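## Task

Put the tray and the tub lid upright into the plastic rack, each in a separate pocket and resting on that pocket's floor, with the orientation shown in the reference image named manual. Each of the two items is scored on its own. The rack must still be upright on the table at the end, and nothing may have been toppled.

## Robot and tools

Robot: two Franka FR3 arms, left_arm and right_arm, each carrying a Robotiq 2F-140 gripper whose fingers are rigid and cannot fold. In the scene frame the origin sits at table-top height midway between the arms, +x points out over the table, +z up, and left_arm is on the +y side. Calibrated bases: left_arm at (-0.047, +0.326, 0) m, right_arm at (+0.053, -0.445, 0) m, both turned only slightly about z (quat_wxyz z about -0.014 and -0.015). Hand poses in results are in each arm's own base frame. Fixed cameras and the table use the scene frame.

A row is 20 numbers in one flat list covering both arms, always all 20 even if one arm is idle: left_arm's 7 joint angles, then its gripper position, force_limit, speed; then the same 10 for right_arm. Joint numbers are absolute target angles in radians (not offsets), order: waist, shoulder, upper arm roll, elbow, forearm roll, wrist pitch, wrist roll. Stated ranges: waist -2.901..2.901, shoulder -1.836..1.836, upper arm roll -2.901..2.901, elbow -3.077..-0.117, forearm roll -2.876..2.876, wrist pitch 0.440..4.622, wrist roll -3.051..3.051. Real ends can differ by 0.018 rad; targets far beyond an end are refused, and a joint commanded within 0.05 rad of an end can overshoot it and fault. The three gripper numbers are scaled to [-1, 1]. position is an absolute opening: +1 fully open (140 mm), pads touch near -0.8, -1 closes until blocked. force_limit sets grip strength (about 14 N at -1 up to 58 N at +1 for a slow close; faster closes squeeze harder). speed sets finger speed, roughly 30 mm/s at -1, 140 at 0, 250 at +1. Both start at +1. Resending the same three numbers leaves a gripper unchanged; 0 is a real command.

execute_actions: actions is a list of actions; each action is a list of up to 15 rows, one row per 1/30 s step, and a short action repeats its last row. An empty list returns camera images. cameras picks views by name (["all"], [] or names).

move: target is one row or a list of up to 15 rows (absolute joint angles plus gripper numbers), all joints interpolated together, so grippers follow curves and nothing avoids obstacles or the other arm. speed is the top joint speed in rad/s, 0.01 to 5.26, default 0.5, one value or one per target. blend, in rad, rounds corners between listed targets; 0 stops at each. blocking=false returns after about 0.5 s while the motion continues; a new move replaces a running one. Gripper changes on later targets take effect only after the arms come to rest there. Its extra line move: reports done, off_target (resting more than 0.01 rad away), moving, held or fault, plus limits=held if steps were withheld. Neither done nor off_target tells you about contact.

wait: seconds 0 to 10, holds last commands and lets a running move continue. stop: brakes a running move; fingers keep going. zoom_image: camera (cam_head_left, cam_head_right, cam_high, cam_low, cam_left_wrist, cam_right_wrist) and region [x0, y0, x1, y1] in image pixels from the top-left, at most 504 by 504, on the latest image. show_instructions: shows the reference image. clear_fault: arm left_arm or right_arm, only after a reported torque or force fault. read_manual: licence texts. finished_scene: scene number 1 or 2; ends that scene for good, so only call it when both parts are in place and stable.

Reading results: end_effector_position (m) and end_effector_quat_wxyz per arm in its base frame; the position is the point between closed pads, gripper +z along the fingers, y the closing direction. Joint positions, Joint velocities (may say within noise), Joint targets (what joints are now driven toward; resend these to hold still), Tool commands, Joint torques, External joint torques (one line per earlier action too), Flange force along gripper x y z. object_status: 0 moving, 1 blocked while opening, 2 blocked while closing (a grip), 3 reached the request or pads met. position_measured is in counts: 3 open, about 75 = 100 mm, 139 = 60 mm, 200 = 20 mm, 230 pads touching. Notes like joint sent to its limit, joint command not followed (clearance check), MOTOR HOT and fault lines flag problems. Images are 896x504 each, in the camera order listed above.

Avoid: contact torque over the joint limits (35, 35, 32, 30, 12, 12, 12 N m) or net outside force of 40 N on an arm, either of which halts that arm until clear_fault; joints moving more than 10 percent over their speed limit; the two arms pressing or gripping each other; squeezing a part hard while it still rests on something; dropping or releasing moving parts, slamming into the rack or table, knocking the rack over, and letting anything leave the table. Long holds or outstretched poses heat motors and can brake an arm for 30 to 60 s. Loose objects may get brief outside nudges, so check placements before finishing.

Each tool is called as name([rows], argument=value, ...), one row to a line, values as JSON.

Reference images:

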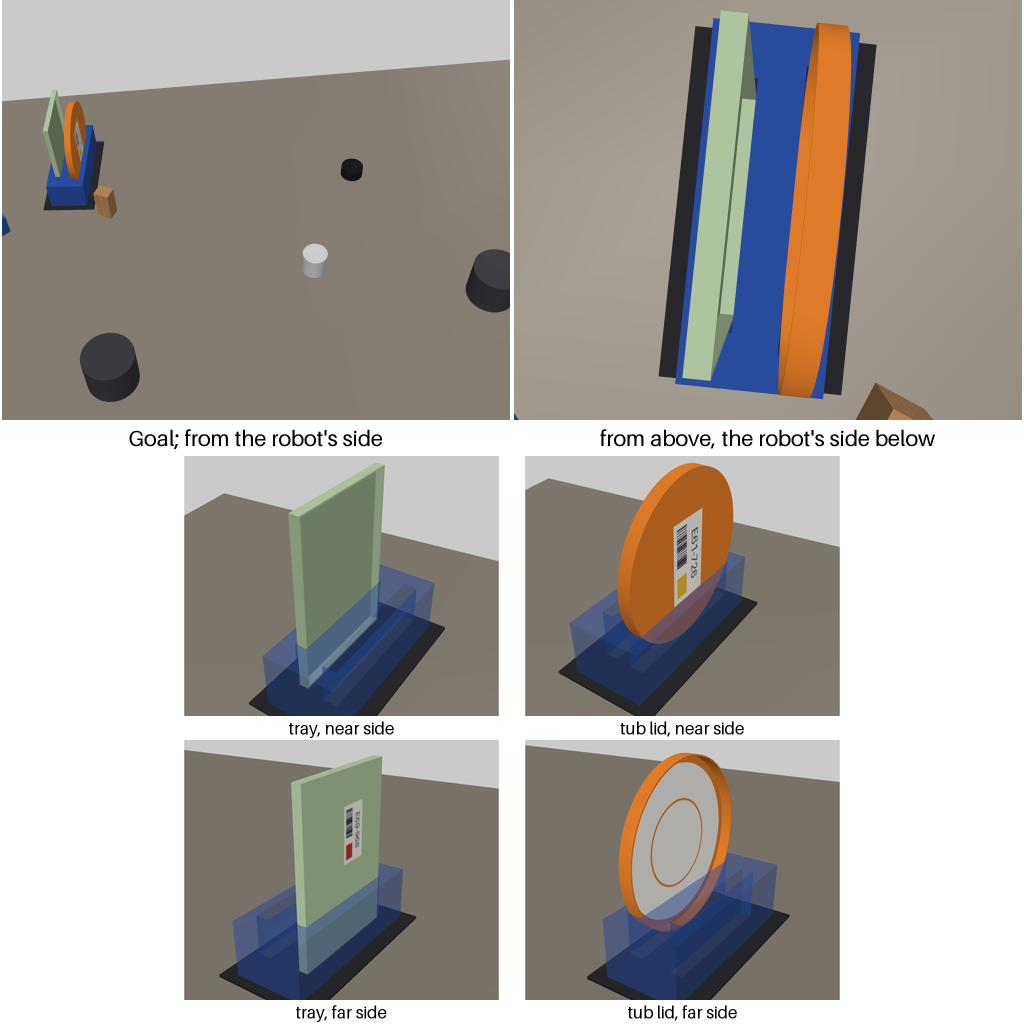

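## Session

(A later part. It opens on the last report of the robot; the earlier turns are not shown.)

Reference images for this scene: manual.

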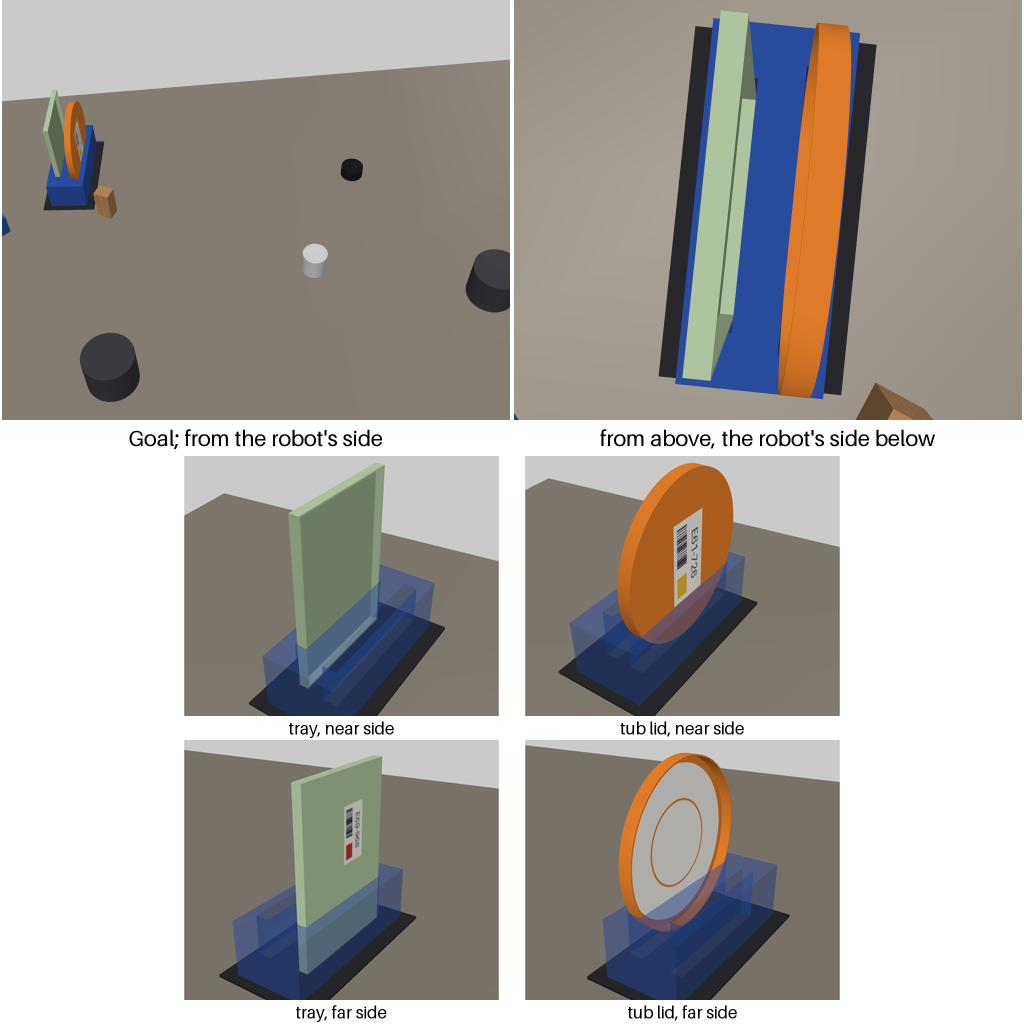

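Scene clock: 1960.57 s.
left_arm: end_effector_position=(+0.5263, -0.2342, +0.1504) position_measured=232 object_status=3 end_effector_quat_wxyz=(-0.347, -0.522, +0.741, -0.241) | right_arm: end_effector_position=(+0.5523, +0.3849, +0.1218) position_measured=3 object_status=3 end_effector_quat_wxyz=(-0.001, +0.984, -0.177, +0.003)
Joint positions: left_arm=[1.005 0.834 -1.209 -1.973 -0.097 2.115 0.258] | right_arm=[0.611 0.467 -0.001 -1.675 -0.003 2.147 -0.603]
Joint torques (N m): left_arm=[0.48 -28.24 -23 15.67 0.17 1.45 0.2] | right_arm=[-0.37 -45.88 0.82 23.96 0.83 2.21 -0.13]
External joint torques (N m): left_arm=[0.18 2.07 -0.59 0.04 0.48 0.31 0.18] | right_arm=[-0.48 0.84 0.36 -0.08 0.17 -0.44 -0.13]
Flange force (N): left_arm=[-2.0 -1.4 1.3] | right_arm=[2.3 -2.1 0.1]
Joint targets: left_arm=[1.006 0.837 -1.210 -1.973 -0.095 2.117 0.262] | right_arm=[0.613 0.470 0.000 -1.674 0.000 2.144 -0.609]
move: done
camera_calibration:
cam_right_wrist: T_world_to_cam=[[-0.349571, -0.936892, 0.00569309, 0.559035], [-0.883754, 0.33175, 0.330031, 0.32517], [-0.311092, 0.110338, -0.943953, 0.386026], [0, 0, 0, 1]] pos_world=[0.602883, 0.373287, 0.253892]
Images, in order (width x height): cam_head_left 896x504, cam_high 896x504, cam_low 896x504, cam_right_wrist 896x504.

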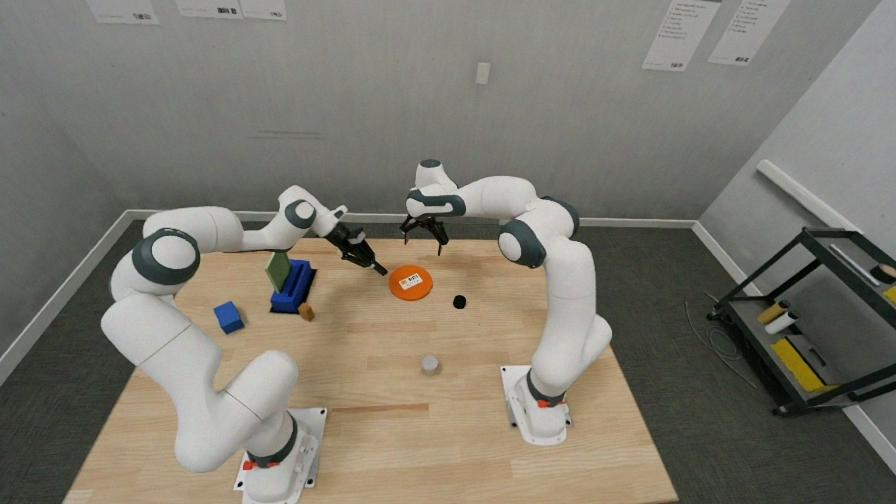

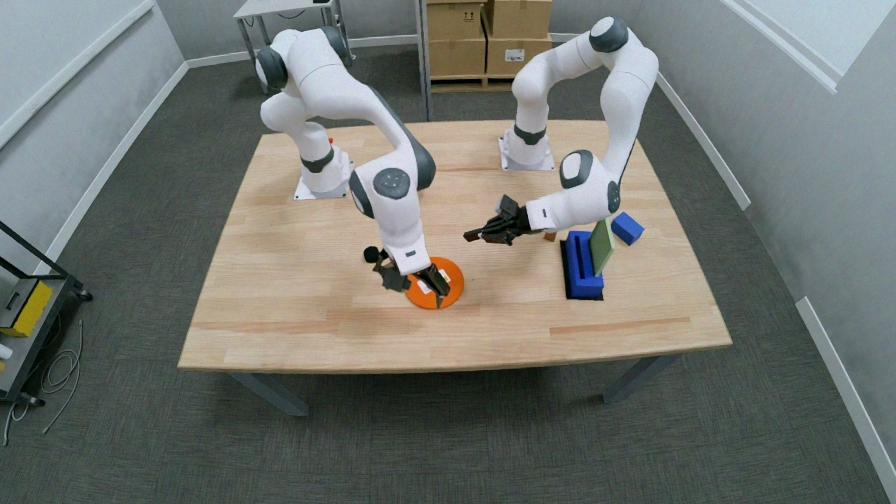

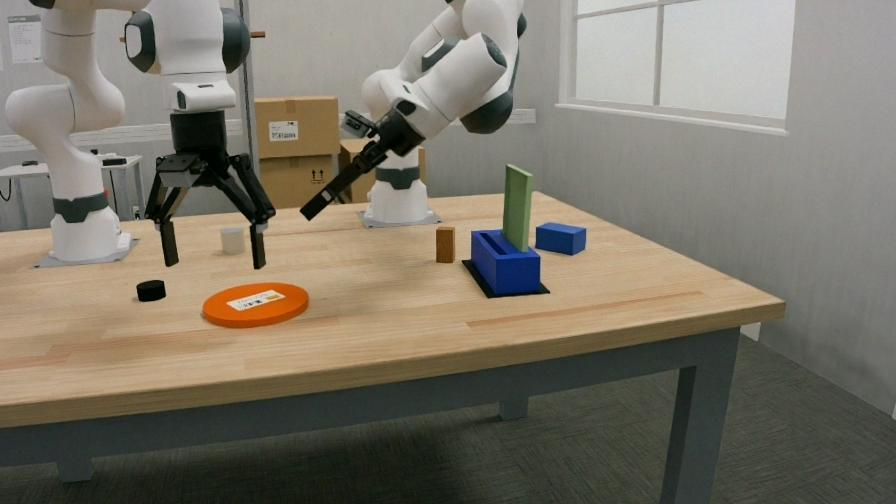

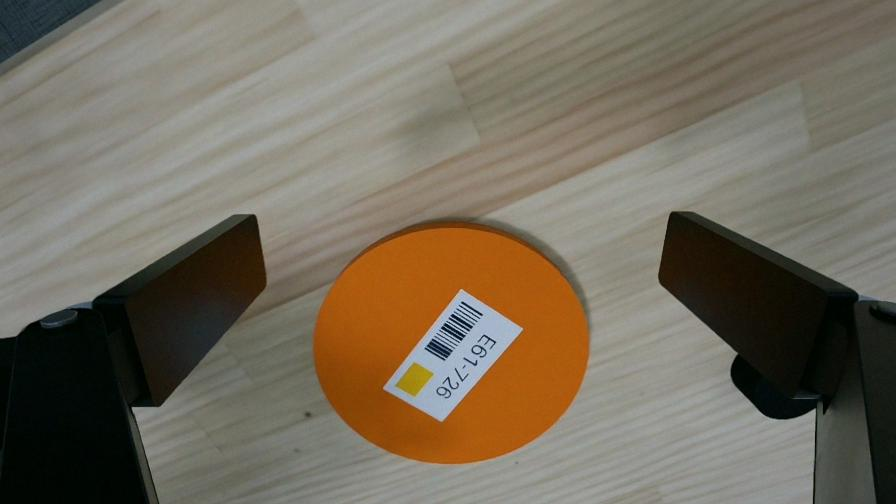

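move(target=[0.9270,1.0851,-1.0793,-1.9543,0.1228,2.2598,0.2618,-1,-1,-0.5,0.6126,0.4698,0,-1.6741,0,2.144,-0.6091,1,0,0], speed=0.12, cameras=["cam_low","cam_right_wrist","cam_left_wrist"])

Scene clock: 1969.67 s.
left_arm: end_effector_position=(+0.5252, -0.2351, +0.0324) position_measured=232 object_status=3 end_effector_quat_wxyz=(-0.348, -0.520, +0.742, -0.241) | right_arm: end_effector_position=(+0.5523, +0.3849, +0.1218) position_measured=3 object_status=3 end_effector_quat_wxyz=(-0.001, +0.984, -0.177, +0.003)
Joint positions: left_arm=[0.927 1.083 -1.081 -1.956 0.12 2.257 0.258] | right_arm=[0.611 0.467 -0.001 -1.675 -0.003 2.147 -0.603]
Joint velocities: left_arm=[0.002 0 -0.001 0.001 0.002 0.005 0.001] | right_arm=[within noise]
Joint torques (N m): left_arm=[0.49 -32.75 -25.08 11.02 0.63 1.48 0.24] | right_arm=[-0.28 -45.84 0.76 23.97 0.83 2.23 -0.1]
External joint torques (N m): left_arm=[0.15 1.98 0.2 0.71 0.62 0.35 0.22] | right_arm=[-0.4 0.98 0.29 -0.13 0.16 -0.43 -0.1]
Flange force (N): left_arm=[-4.1 -4.3 2.0] | right_arm=[2.2 -2.3 0.4]
Joint targets: left_arm=[0.927 1.085 -1.079 -1.954 0.123 2.260 0.262] | right_arm=[0.613 0.470 0.000 -1.674 0.000 2.144 -0.609]
move: done
camera_calibration:
cam_left_wrist: T_world_to_cam=[[-0.942206, 0.334697, 0.0150078, 0.580834], [0.277484, 0.804682, -0.524871, 0.0691028], [-0.187749, -0.490372, -0.85105, 0.152405], [0, 0, 0, 1]] pos_world=[0.556705, -0.175274, 0.157258]
cam_right_wrist: T_world_to_cam=[[-0.349571, -0.936892, 0.00569309, 0.559035], [-0.883754, 0.33175, 0.330031, 0.32517], [-0.311092, 0.110338, -0.943953, 0.386026], [0, 0, 0, 1]] pos_world=[0.602883, 0.373287, 0.253892]
Images, in order (width x height): cam_low 896x504, cam_left_wrist 896x504, cam_right_wrist 896x504.

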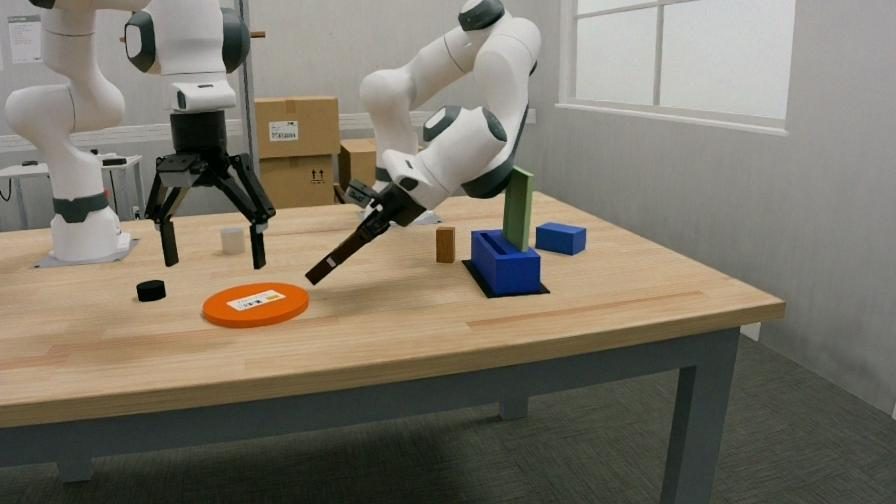

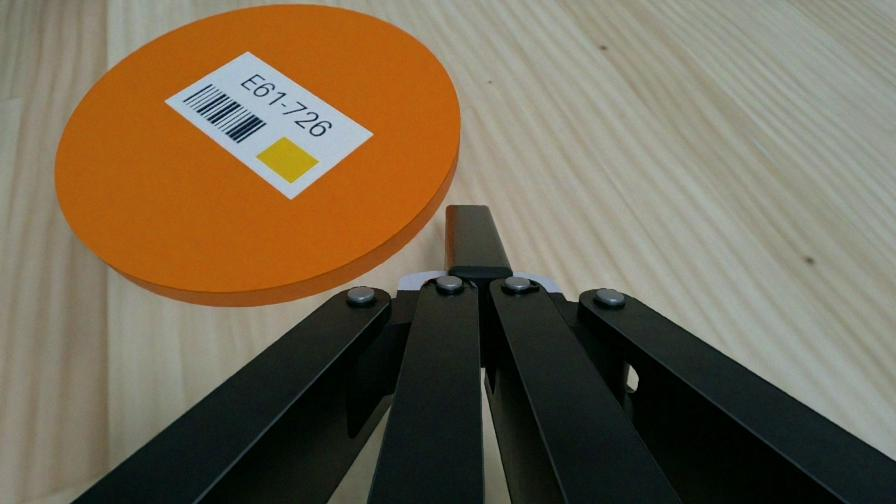

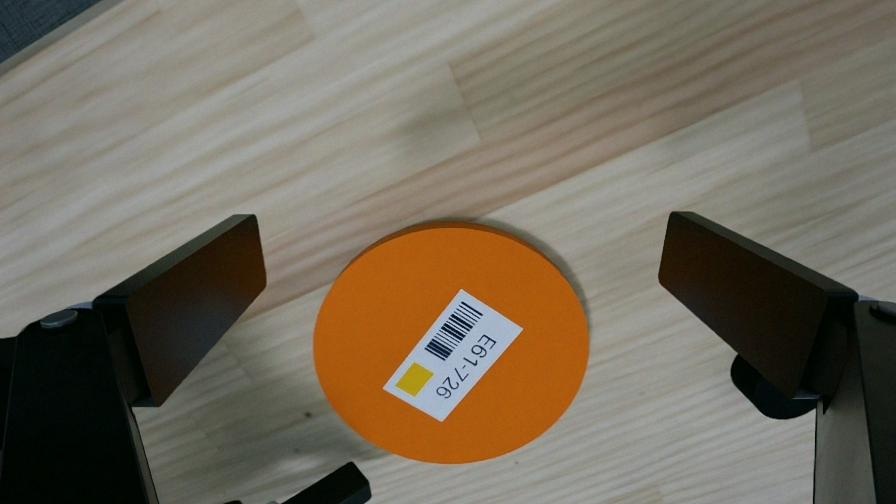

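move([
  [0.9270,1.0851,-1.0793,-1.9543,0.1228,2.2598,0.2618,-1,-1,-0.5,0.6337,0.6063,0,-1.7439,0,2.3503,-0.588,1,0,0],
  [0.9270,1.0851,-1.0793,-1.9543,0.1228,2.2598,0.2618,-1,-1,-0.5,0.6617,0.5744,0,-1.7994,0,2.3738,-0.5601,1,0,0],
], speed=[0.15,0.08], cameras=["cam_right_wrist","cam_left_wrist"])

Scene clock: 1986.70 s.
left_arm: end_effector_position=(+0.5254, -0.2351, +0.0323) position_measured=232 object_status=3 end_effector_quat_wxyz=(-0.348, -0.521, +0.742, -0.241) | right_arm: end_effector_position=(+0.5175, +0.4002, +0.0149) position_measured=3 object_status=3 end_effector_quat_wxyz=(+0.002, +0.985, -0.170, +0.000)
Joint positions: left_arm=[0.927 1.083 -1.081 -1.956 0.12 2.258 0.258] | right_arm=[0.66 0.576 -0.001 -1.798 -0.003 2.371 -0.568]
Joint velocities: left_arm=[within noise] | right_arm=[0.001 0 -0.001 -0.001 0.001 0.002 0.004]
Joint torques (N m): left_arm=[0.54 -32.79 -25.11 11.05 0.58 1.46 0.21] | right_arm=[-0.5 -47.93 0.85 20.98 0.71 2.75 0.28]
External joint torques (N m): left_arm=[0.4 1.98 0.35 0.81 0.57 0.33 0.18] | right_arm=[-0.63 -0.21 0.29 -1.1 0.16 0.1 0.28]
Flange force (N): left_arm=[-4.3 -4.1 1.6] | right_arm=[-2.8 5.0 -0.2]
Joint targets: left_arm=[0.927 1.085 -1.079 -1.954 0.123 2.260 0.262] | right_arm=[0.662 0.574 0.000 -1.799 0.000 2.374 -0.560]
move: done
camera_calibration:
cam_left_wrist: T_world_to_cam=[[-0.942356, 0.334304, 0.0143799, 0.581043], [0.277509, 0.804827, -0.524636, 0.0690489], [-0.186961, -0.490403, -0.851205, 0.152004], [0, 0, 0, 1]] pos_world=[0.556806, -0.175274, 0.157257]
cam_right_wrist: T_world_to_cam=[[-0.335758, -0.941864, 0.0126124, 0.556583], [-0.886168, 0.320386, 0.334752, 0.330345], [-0.319332, 0.101219, -0.942222, 0.280501], [0, 0, 0, 1]] pos_world=[0.569191, 0.389995, 0.146691]
Images, in order (width x height): cam_left_wrist 896x504, cam_right_wrist 896x504.

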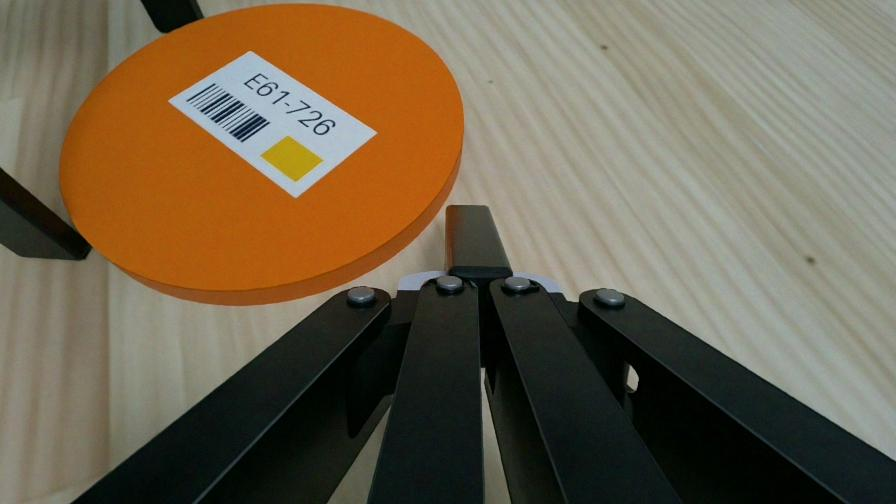

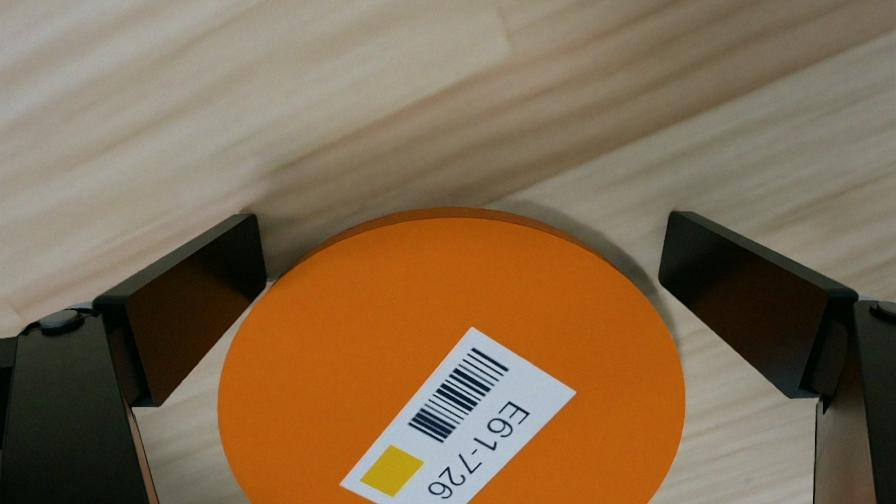

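move(target=[0.9270,1.0851,-1.0793,-1.9543,0.1228,2.2598,0.2618,-1,-1,-0.5,0.6814,0.5646,0,-1.8167,0,2.3813,-0.5404,1,0,0], speed=0.03, cameras=["cam_right_wrist","cam_left_wrist"])

Scene clock: 1995.90 s.
left_arm: end_effector_position=(+0.5254, -0.2351, +0.0323) position_measured=232 object_status=3 end_effector_quat_wxyz=(-0.348, -0.521, +0.742, -0.241) | right_arm: end_effector_position=(+0.5066, +0.4079, +0.0149) position_measured=3 object_status=3 end_effector_quat_wxyz=(+0.002, +0.985, -0.170, +0.000)
Joint positions: left_arm=[0.927 1.083 -1.081 -1.956 0.12 2.258 0.258] | right_arm=[0.68 0.567 -0.001 -1.815 -0.003 2.379 -0.548]
Joint velocities: left_arm=[within noise] | right_arm=[-0.001 0.001 0 0.001 0 0.001 0.006]
Joint torques (N m): left_arm=[0.51 -32.77 -25.04 11.08 0.59 1.47 0.18] | right_arm=[-0.33 -47.56 0.98 20.93 0.73 2.77 0.42]
External joint torques (N m): left_arm=[0.39 2.1 0.47 0.81 0.58 0.35 0.16] | right_arm=[-0.46 -0.25 0.42 -1.03 0.18 0.12 0.42]
Flange force (N): left_arm=[-4.6 -4.4 1.9] | right_arm=[-3.0 4.6 -0.2]
Joint targets: left_arm=[0.927 1.085 -1.079 -1.954 0.123 2.260 0.262] | right_arm=[0.681 0.565 0.000 -1.817 0.000 2.381 -0.540]
move: done
camera_calibration:
cam_left_wrist: T_world_to_cam=[[-0.942356, 0.334304, 0.0143799, 0.581043], [0.277509, 0.804827, -0.524636, 0.0690489], [-0.186961, -0.490403, -0.851205, 0.152004], [0, 0, 0, 1]] pos_world=[0.556806, -0.175274, 0.157257]
cam_right_wrist: T_world_to_cam=[[-0.335929, -0.941806, 0.0124069, 0.560183], [-0.88617, 0.320493, 0.334644, 0.318225], [-0.319146, 0.101422, -0.942263, 0.276073], [0, 0, 0, 1]] pos_world=[0.558291, 0.397595, 0.146691]
Images, in order (width x height): cam_left_wrist 896x504, cam_right_wrist 896x504.

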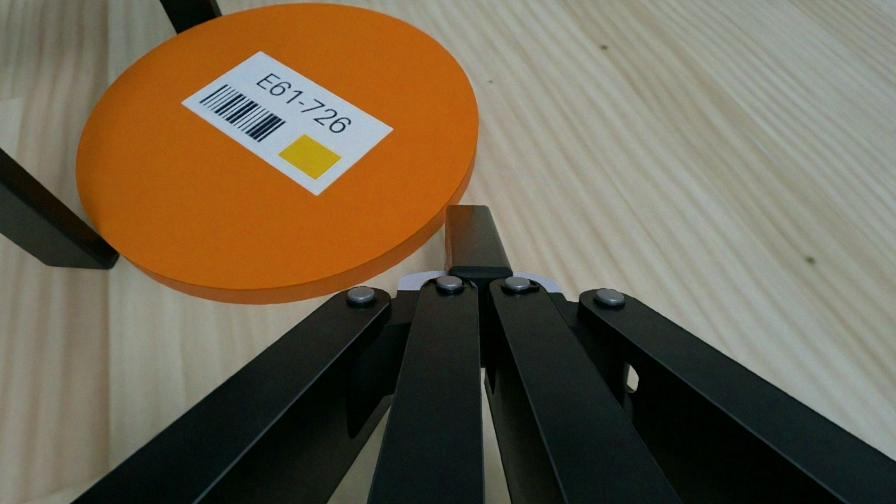

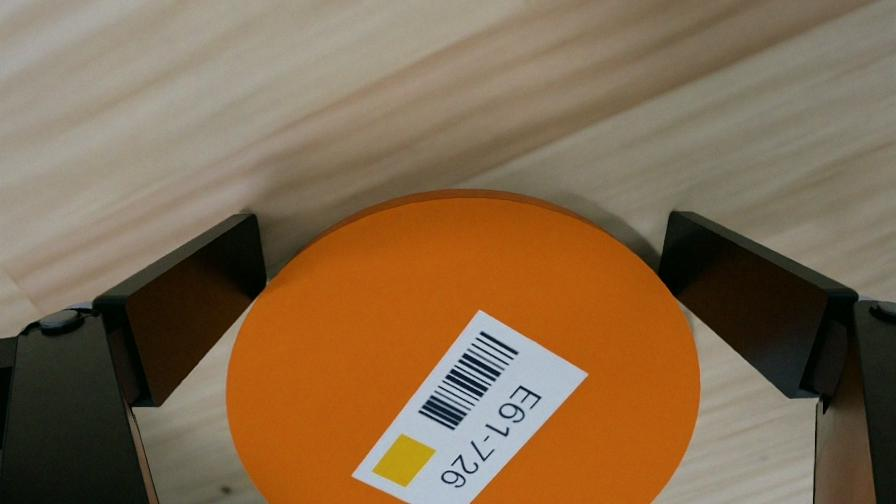

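move(target=[0.9270,1.0851,-1.0793,-1.9543,0.1228,2.2598,0.2618,-1,-1,-0.5,0.6906,0.5554,0,-1.8328,0,2.3881,-0.5311,1,0,0], speed=0.03, cameras=["cam_right_wrist","cam_left_wrist"])

Scene clock: 2003.97 s.
left_arm: end_effector_position=(+0.5254, -0.2351, +0.0323) position_measured=232 object_status=3 end_effector_quat_wxyz=(-0.348, -0.521, +0.742, -0.241) | right_arm: end_effector_position=(+0.5000, +0.4101, +0.0148) position_measured=3 object_status=3 end_effector_quat_wxyz=(+0.002, +0.985, -0.170, +0.000)
Joint positions: left_arm=[0.927 1.083 -1.081 -1.956 0.12 2.258 0.258] | right_arm=[0.689 0.557 -0.001 -1.831 -0.003 2.385 -0.539]
Joint velocities: left_arm=[within noise] | right_arm=[0 -0.001 0 -0.001 0 0.003 0.004]
Joint torques (N m): left_arm=[0.51 -32.75 -25.13 11.07 0.59 1.47 0.19] | right_arm=[-0.31 -47.33 0.86 20.76 0.72 2.83 0.38]
External joint torques (N m): left_arm=[0.15 2.02 0.22 0.72 0.59 0.33 0.16] | right_arm=[-0.35 -0.3 0.39 -1.12 0.18 0.18 0.38]
Flange force (N): left_arm=[-4.1 -4.4 2.0] | right_arm=[-3.3 5.1 -0.2]
Joint targets: left_arm=[0.927 1.085 -1.079 -1.954 0.123 2.260 0.262] | right_arm=[0.691 0.555 0.000 -1.833 0.000 2.388 -0.531]
move: done
camera_calibration:
cam_left_wrist: T_world_to_cam=[[-0.942356, 0.334304, 0.0143799, 0.581043], [0.277509, 0.804827, -0.524636, 0.0690489], [-0.186961, -0.490403, -0.851205, 0.152004], [0, 0, 0, 1]] pos_world=[0.556806, -0.175274, 0.157257]
cam_right_wrist: T_world_to_cam=[[-0.3361, -0.941741, 0.0126464, 0.5602], [-0.88604, 0.320716, 0.334776, 0.311581], [-0.319328, 0.101313, -0.942213, 0.273807], [0, 0, 0, 1]] pos_world=[0.55179, 0.399895, 0.146591]
Images, in order (width x height): cam_left_wrist 896x504, cam_right_wrist 896x504.

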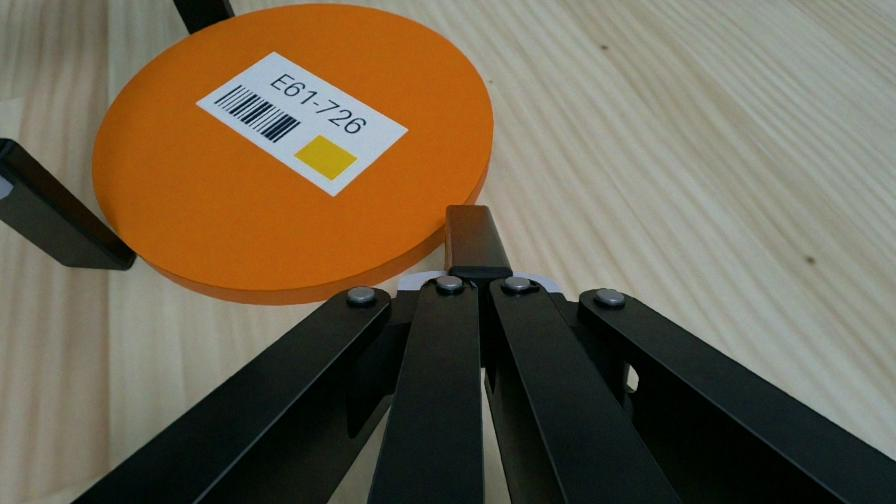

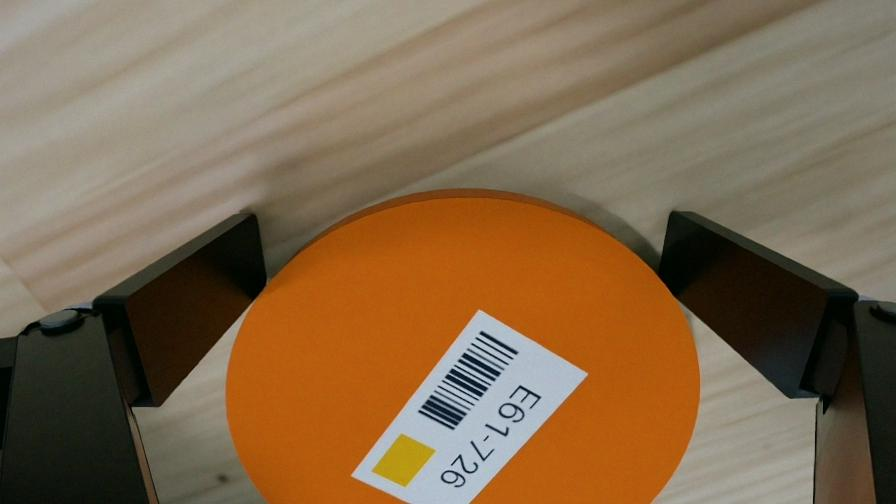

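move(target=[0.9270,1.0851,-1.0793,-1.9543,0.1228,2.2598,0.2618,-1,-1,-0.5,0.7015,0.5454,0,-1.8501,0,2.3955,-0.5203,1,0,0], speed=0.03, cameras=["cam_right_wrist","cam_left_wrist"])

Scene clock: 2014.33 s.
left_arm: end_effector_position=(+0.5254, -0.2351, +0.0323) position_measured=232 object_status=3 end_effector_quat_wxyz=(-0.348, -0.521, +0.742, -0.241) | right_arm: end_effector_position=(+0.4925, +0.4131, +0.0148) position_measured=3 object_status=3 end_effector_quat_wxyz=(+0.002, +0.985, -0.170, +0.000)
Joint positions: left_arm=[0.927 1.083 -1.081 -1.956 0.12 2.258 0.258] | right_arm=[0.7 0.547 -0.001 -1.849 -0.003 2.393 -0.528]
Joint velocities: left_arm=[within noise] | right_arm=[-0.001 0.001 0.001 -0.001 0 0.002 0.007]
Joint torques (N m): left_arm=[0.51 -32.84 -25.14 11.09 0.6 1.47 0.22] | right_arm=[-0.34 -46.93 0.93 20.37 0.7 2.82 0.35]
External joint torques (N m): left_arm=[0.64 1.93 0.46 0.99 0.59 0.36 0.2] | right_arm=[-0.52 -0.43 0.35 -1.34 0.17 0.18 0.35]
Flange force (N): left_arm=[-4.6 -4.2 1.3] | right_arm=[-3.7 6.4 -0.4]
Joint targets: left_arm=[0.927 1.085 -1.079 -1.954 0.123 2.260 0.262] | right_arm=[0.702 0.545 0.000 -1.850 0.000 2.396 -0.520]
move: done
camera_calibration:
cam_left_wrist: T_world_to_cam=[[-0.942356, 0.334304, 0.0143799, 0.581043], [0.277509, 0.804827, -0.524636, 0.0690489], [-0.186961, -0.490403, -0.851205, 0.152004], [0, 0, 0, 1]] pos_world=[0.556806, -0.175274, 0.157257]
cam_right_wrist: T_world_to_cam=[[-0.335998, -0.941779, 0.0125704, 0.560381], [-0.886111, 0.320604, 0.334695, 0.304101], [-0.319239, 0.101318, -0.942243, 0.271072], [0, 0, 0, 1]] pos_world=[0.544291, 0.402795, 0.146591]
Images, in order (width x height): cam_left_wrist 896x504, cam_right_wrist 896x504.

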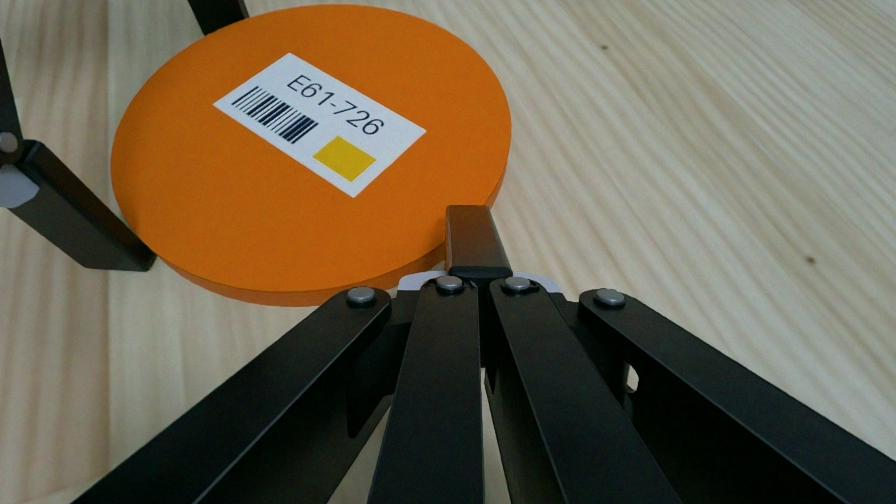

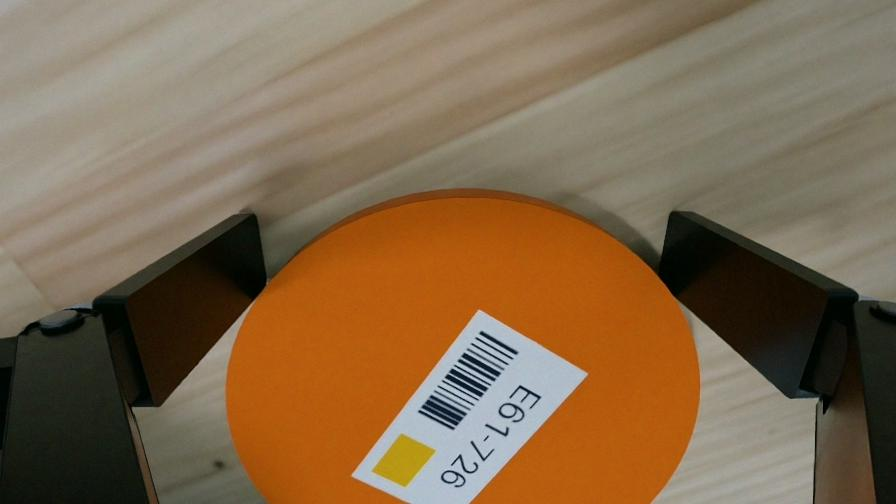

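move(target=[0.9270,1.0851,-1.0793,-1.9543,0.1228,2.2598,0.2618,-1,-1,-0.5,0.7095,0.5377,0,-1.8633,0,2.4011,-0.5123,1,0,0], speed=0.03, cameras=["cam_right_wrist","cam_left_wrist","cam_low"])

Scene clock: 2030.27 s.
left_arm: end_effector_position=(+0.5254, -0.2351, +0.0323) position_measured=232 object_status=3 end_effector_quat_wxyz=(-0.348, -0.521, +0.742, -0.241) | right_arm: end_effector_position=(+0.4869, +0.4151, +0.0148) position_measured=3 object_status=3 end_effector_quat_wxyz=(+0.002, +0.985, -0.170, +0.000)
Joint positions: left_arm=[0.927 1.083 -1.081 -1.956 0.12 2.258 0.258] | right_arm=[0.708 0.54 -0.001 -1.862 -0.003 2.398 -0.52]
Joint velocities: left_arm=[within noise] | right_arm=[0.001 -0.001 0 -0.002 0 0.003 0.006]
Joint torques (N m): left_arm=[0.5 -32.74 -25.15 11.04 0.58 1.47 0.21] | right_arm=[-0.31 -46.87 0.97 21.35 0.69 2.75 0.3]
External joint torques (N m): left_arm=[0.41 2.01 0.31 0.83 0.57 0.35 0.19] | right_arm=[-0.57 -0.38 0.33 -0.41 0.17 0.1 0.31]
Flange force (N): left_arm=[-4.3 -4.2 1.6] | right_arm=[-1.3 2.6 -0.5]
Joint targets: left_arm=[0.927 1.085 -1.079 -1.954 0.123 2.260 0.262] | right_arm=[0.710 0.538 0.000 -1.863 0.000 2.401 -0.512]
move: done
camera_calibration:
cam_left_wrist: T_world_to_cam=[[-0.942356, 0.334304, 0.0143799, 0.581043], [0.277509, 0.804827, -0.524636, 0.0690489], [-0.186961, -0.490403, -0.851205, 0.152004], [0, 0, 0, 1]] pos_world=[0.556806, -0.175274, 0.157257]
cam_right_wrist: T_world_to_cam=[[-0.335883, -0.941819, 0.012626, 0.56033], [-0.886153, 0.320518, 0.334667, 0.298559], [-0.319242, 0.10122, -0.942252, 0.269125], [0, 0, 0, 1]] pos_world=[0.538691, 0.404795, 0.146591]
Images, in order (width x height): cam_low 896x504, cam_left_wrist 896x504, cam_right_wrist 896x504.

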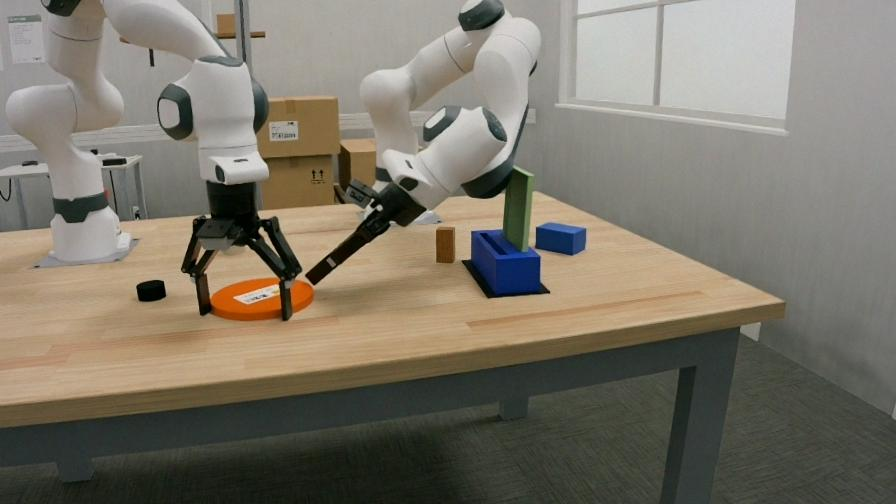

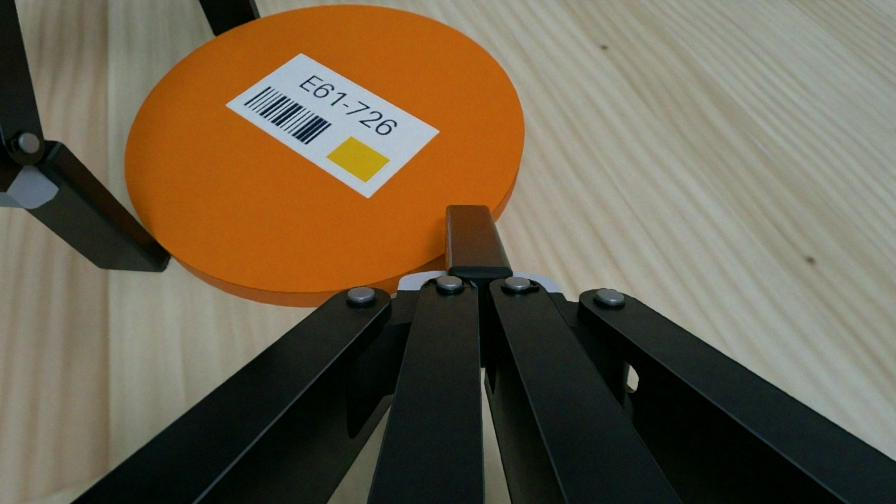

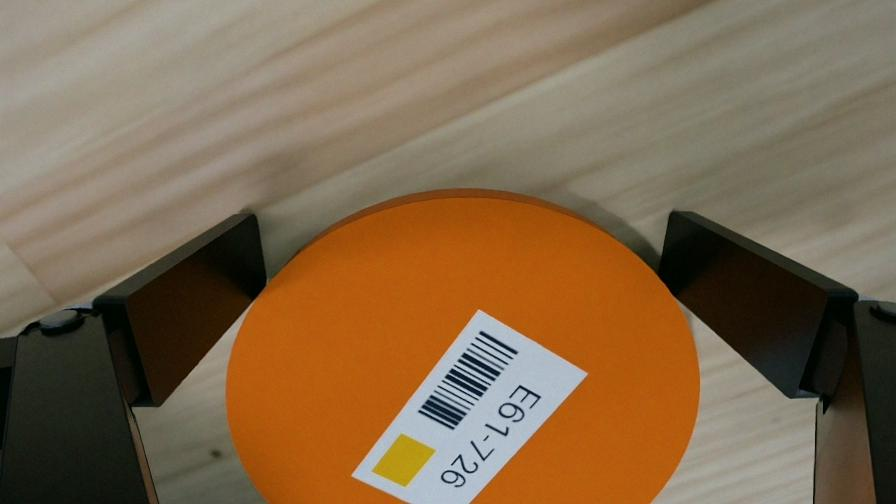

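zoom_image(camera="cam_low", region=[190, 220, 400, 330])

zoom_image(camera="cam_left_wrist", region=[330, 120, 600, 320])

Scaled by 2.400 from the camera's 896x504 image, which has a finer 1280x720 frame.

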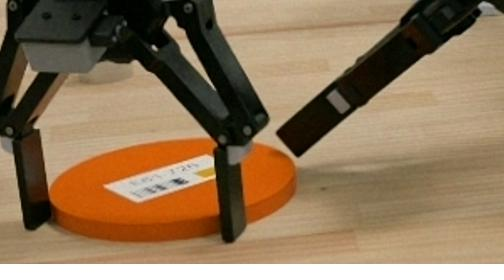

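Scaled by 1.867 from the camera's 896x504 image, which has a finer 1280x720 frame.

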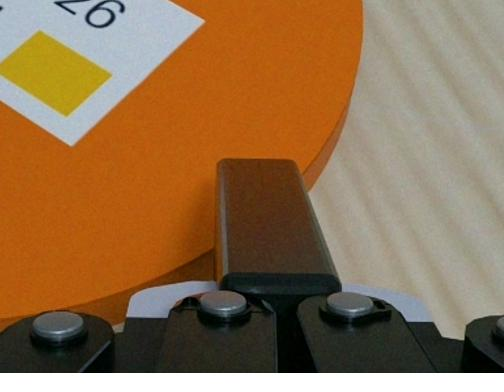

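move([
  [0.9982,1.0870,-1.1043,-1.9789,0.1543,2.2291,0.2618,-1,-1,-0.5,0.7095,0.5377,0,-1.8633,0,2.4011,-0.5123,1,0,0],
  [0.9609,1.0973,-1.0805,-2.0003,0.1514,2.2852,0.2618,-1,-1,-0.5,0.7095,0.5377,0,-1.8633,0,2.4011,-0.5123,1,0,0],
], speed=[0.15,0.06], cameras=["cam_left_wrist","cam_low"])

zoom_image(camera="cam_low", region=[190, 220, 400, 330])

Scene clock: 2100.83 s.
left_arm: end_effector_position=(+0.5141, -0.2294, +0.0226) position_measured=232 object_status=3 end_effector_quat_wxyz=(-0.346, -0.520, +0.743, -0.241) | right_arm: end_effector_position=(+0.4870, +0.4151, +0.0148) position_measured=3 object_status=3 end_effector_quat_wxyz=(+0.002, +0.985, -0.171, +0.000)
Joint positions: left_arm=[0.961 1.094 -1.083 -1.999 0.151 2.282 0.258] | right_arm=[0.708 0.54 -0.001 -1.862 -0.003 2.398 -0.518]
Joint velocities: left_arm=[0 0 -0.001 0 0.001 0.004 0.001] | right_arm=[within noise]
Joint torques (N m): left_arm=[0.83 -31.67 -24.66 9.34 0.06 1.42 0.18] | right_arm=[-0.3 -46.7 0.92 20.68 0.69 2.78 0.35]
External joint torques (N m): left_arm=[0.64 2.29 0.93 -0.22 -0.01 0.28 0.16] | right_arm=[-0.27 -0.4 0.51 -0.95 0.16 0.15 0.35]
Flange force (N): left_arm=[-3.6 -0.2 2.5] | right_arm=[-3.0 4.6 -0.4]
Joint targets: left_arm=[0.961 1.097 -1.080 -2.000 0.151 2.285 0.262] | right_arm=[0.710 0.538 0.000 -1.863 0.000 2.401 -0.512]
move: done
camera_calibration:
cam_left_wrist: T_world_to_cam=[[-0.942224, 0.334794, 0.0112822, 0.568632], [0.280063, 0.805776, -0.521814, 0.0613662], [-0.183791, -0.488505, -0.852985, 0.143194], [0, 0, 0, 1]] pos_world=[0.54491, -0.169871, 0.147749]
Images, in order (width x height): cam_low 896x504, cam_left_wrist 896x504.

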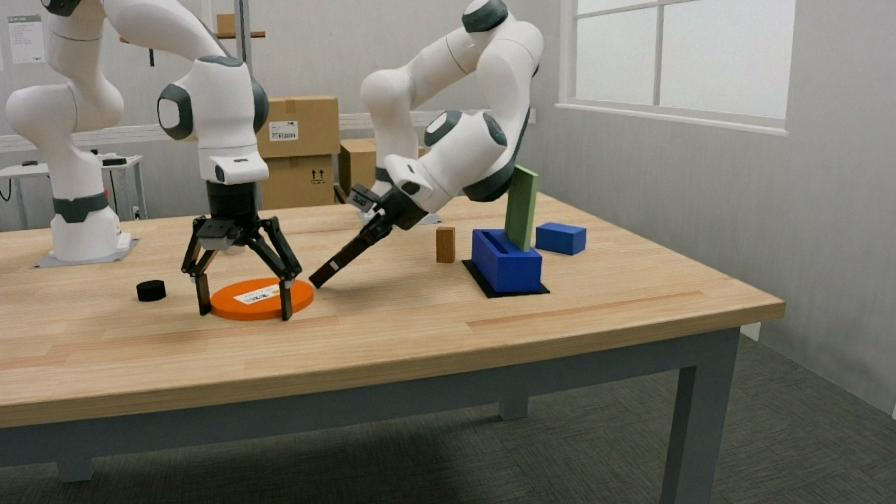

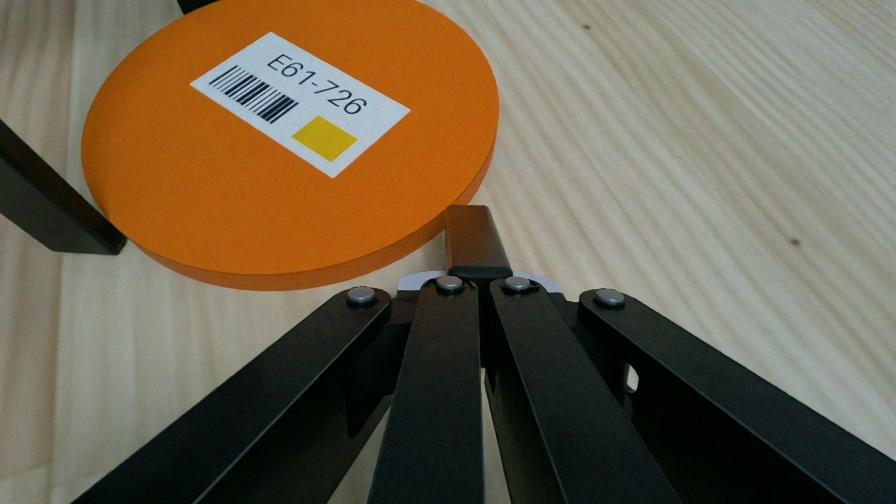

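Scaled by 2.400 from the camera's 896x504 image, which has a finer 1280x720 frame.

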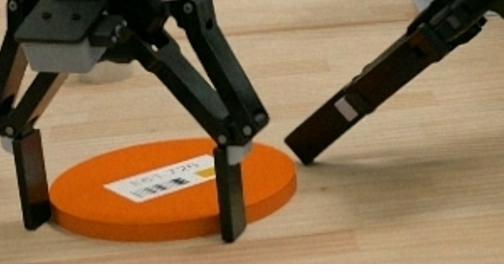

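move(target=[0.9609,1.0973,-1.0805,-2.0003,0.1514,2.2852,0.2618,-1,-1,-0.5,0.7205,0.5276,0,-1.8808,0,2.4084,-0.5013,1,0,0], speed=0.03, cameras=["cam_left_wrist","cam_right_wrist"])

Scene clock: 2109.10 s.
left_arm: end_effector_position=(+0.5143, -0.2294, +0.0226) position_measured=232 object_status=3 end_effector_quat_wxyz=(-0.346, -0.520, +0.743, -0.242) | right_arm: end_effector_position=(+0.4793, +0.4177, +0.0148) position_measured=3 object_status=3 end_effector_quat_wxyz=(+0.002, +0.985, -0.170, +0.000)
Joint positions: left_arm=[0.961 1.094 -1.083 -1.999 0.151 2.283 0.258] | right_arm=[0.719 0.53 -0.001 -1.879 -0.003 2.405 -0.509]
Joint velocities: left_arm=[within noise] | right_arm=[-0.002 0 0.001 0.001 0 0.001 0.005]
Joint torques (N m): left_arm=[0.81 -31.64 -24.66 9.42 0.06 1.5 0.21] | right_arm=[-0.3 -46.55 0.88 20.33 0.68 2.8 0.31]
External joint torques (N m): left_arm=[0.61 2.29 0.88 -0.13 -0.02 0.35 0.18] | right_arm=[-0.29 -0.55 0.47 -1.25 0.15 0.17 0.31]
Flange force (N): left_arm=[-3.7 -0.5 2.6] | right_arm=[-3.7 6.1 -0.7]
Joint targets: left_arm=[0.961 1.097 -1.080 -2.000 0.151 2.285 0.262] | right_arm=[0.720 0.528 0.000 -1.881 0.000 2.408 -0.501]
move: done
camera_calibration:
cam_left_wrist: T_world_to_cam=[[-0.942378, 0.334374, 0.0108497, 0.568804], [0.279942, 0.805897, -0.521692, 0.0614066], [-0.183184, -0.488593, -0.853065, 0.142878], [0, 0, 0, 1]] pos_world=[0.545011, -0.169872, 0.147748]
cam_right_wrist: T_world_to_cam=[[-0.335915, -0.941809, 0.0125377, 0.560312], [-0.886142, 0.320516, 0.334697, 0.290861], [-0.319239, 0.101319, -0.942242, 0.26635], [0, 0, 0, 1]] pos_world=[0.530991, 0.407495, 0.146591]
Images, in order (width x height): cam_left_wrist 896x504, cam_right_wrist 896x504.

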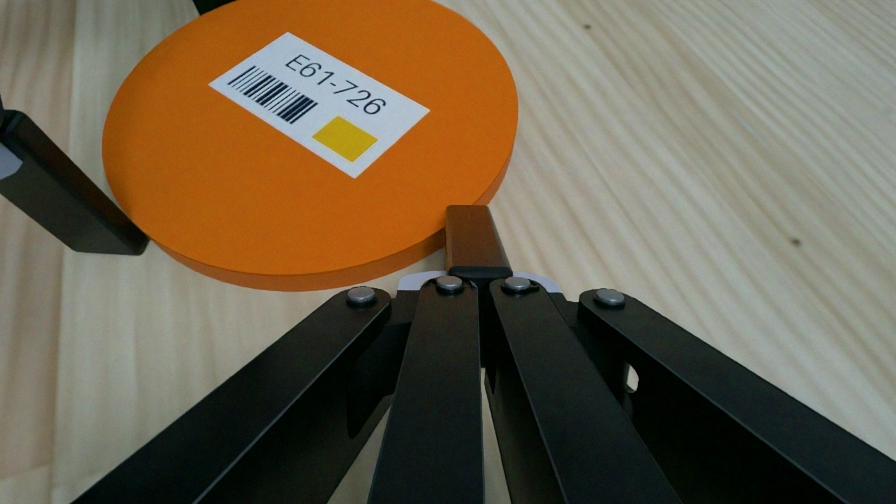

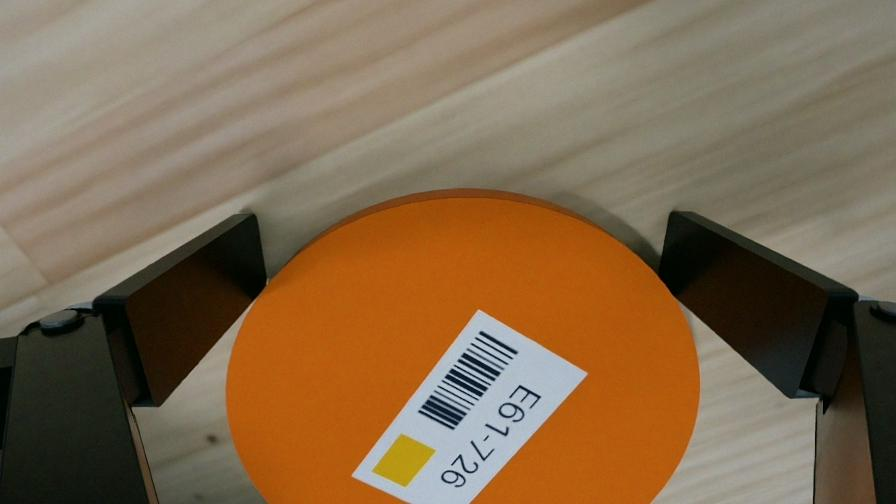

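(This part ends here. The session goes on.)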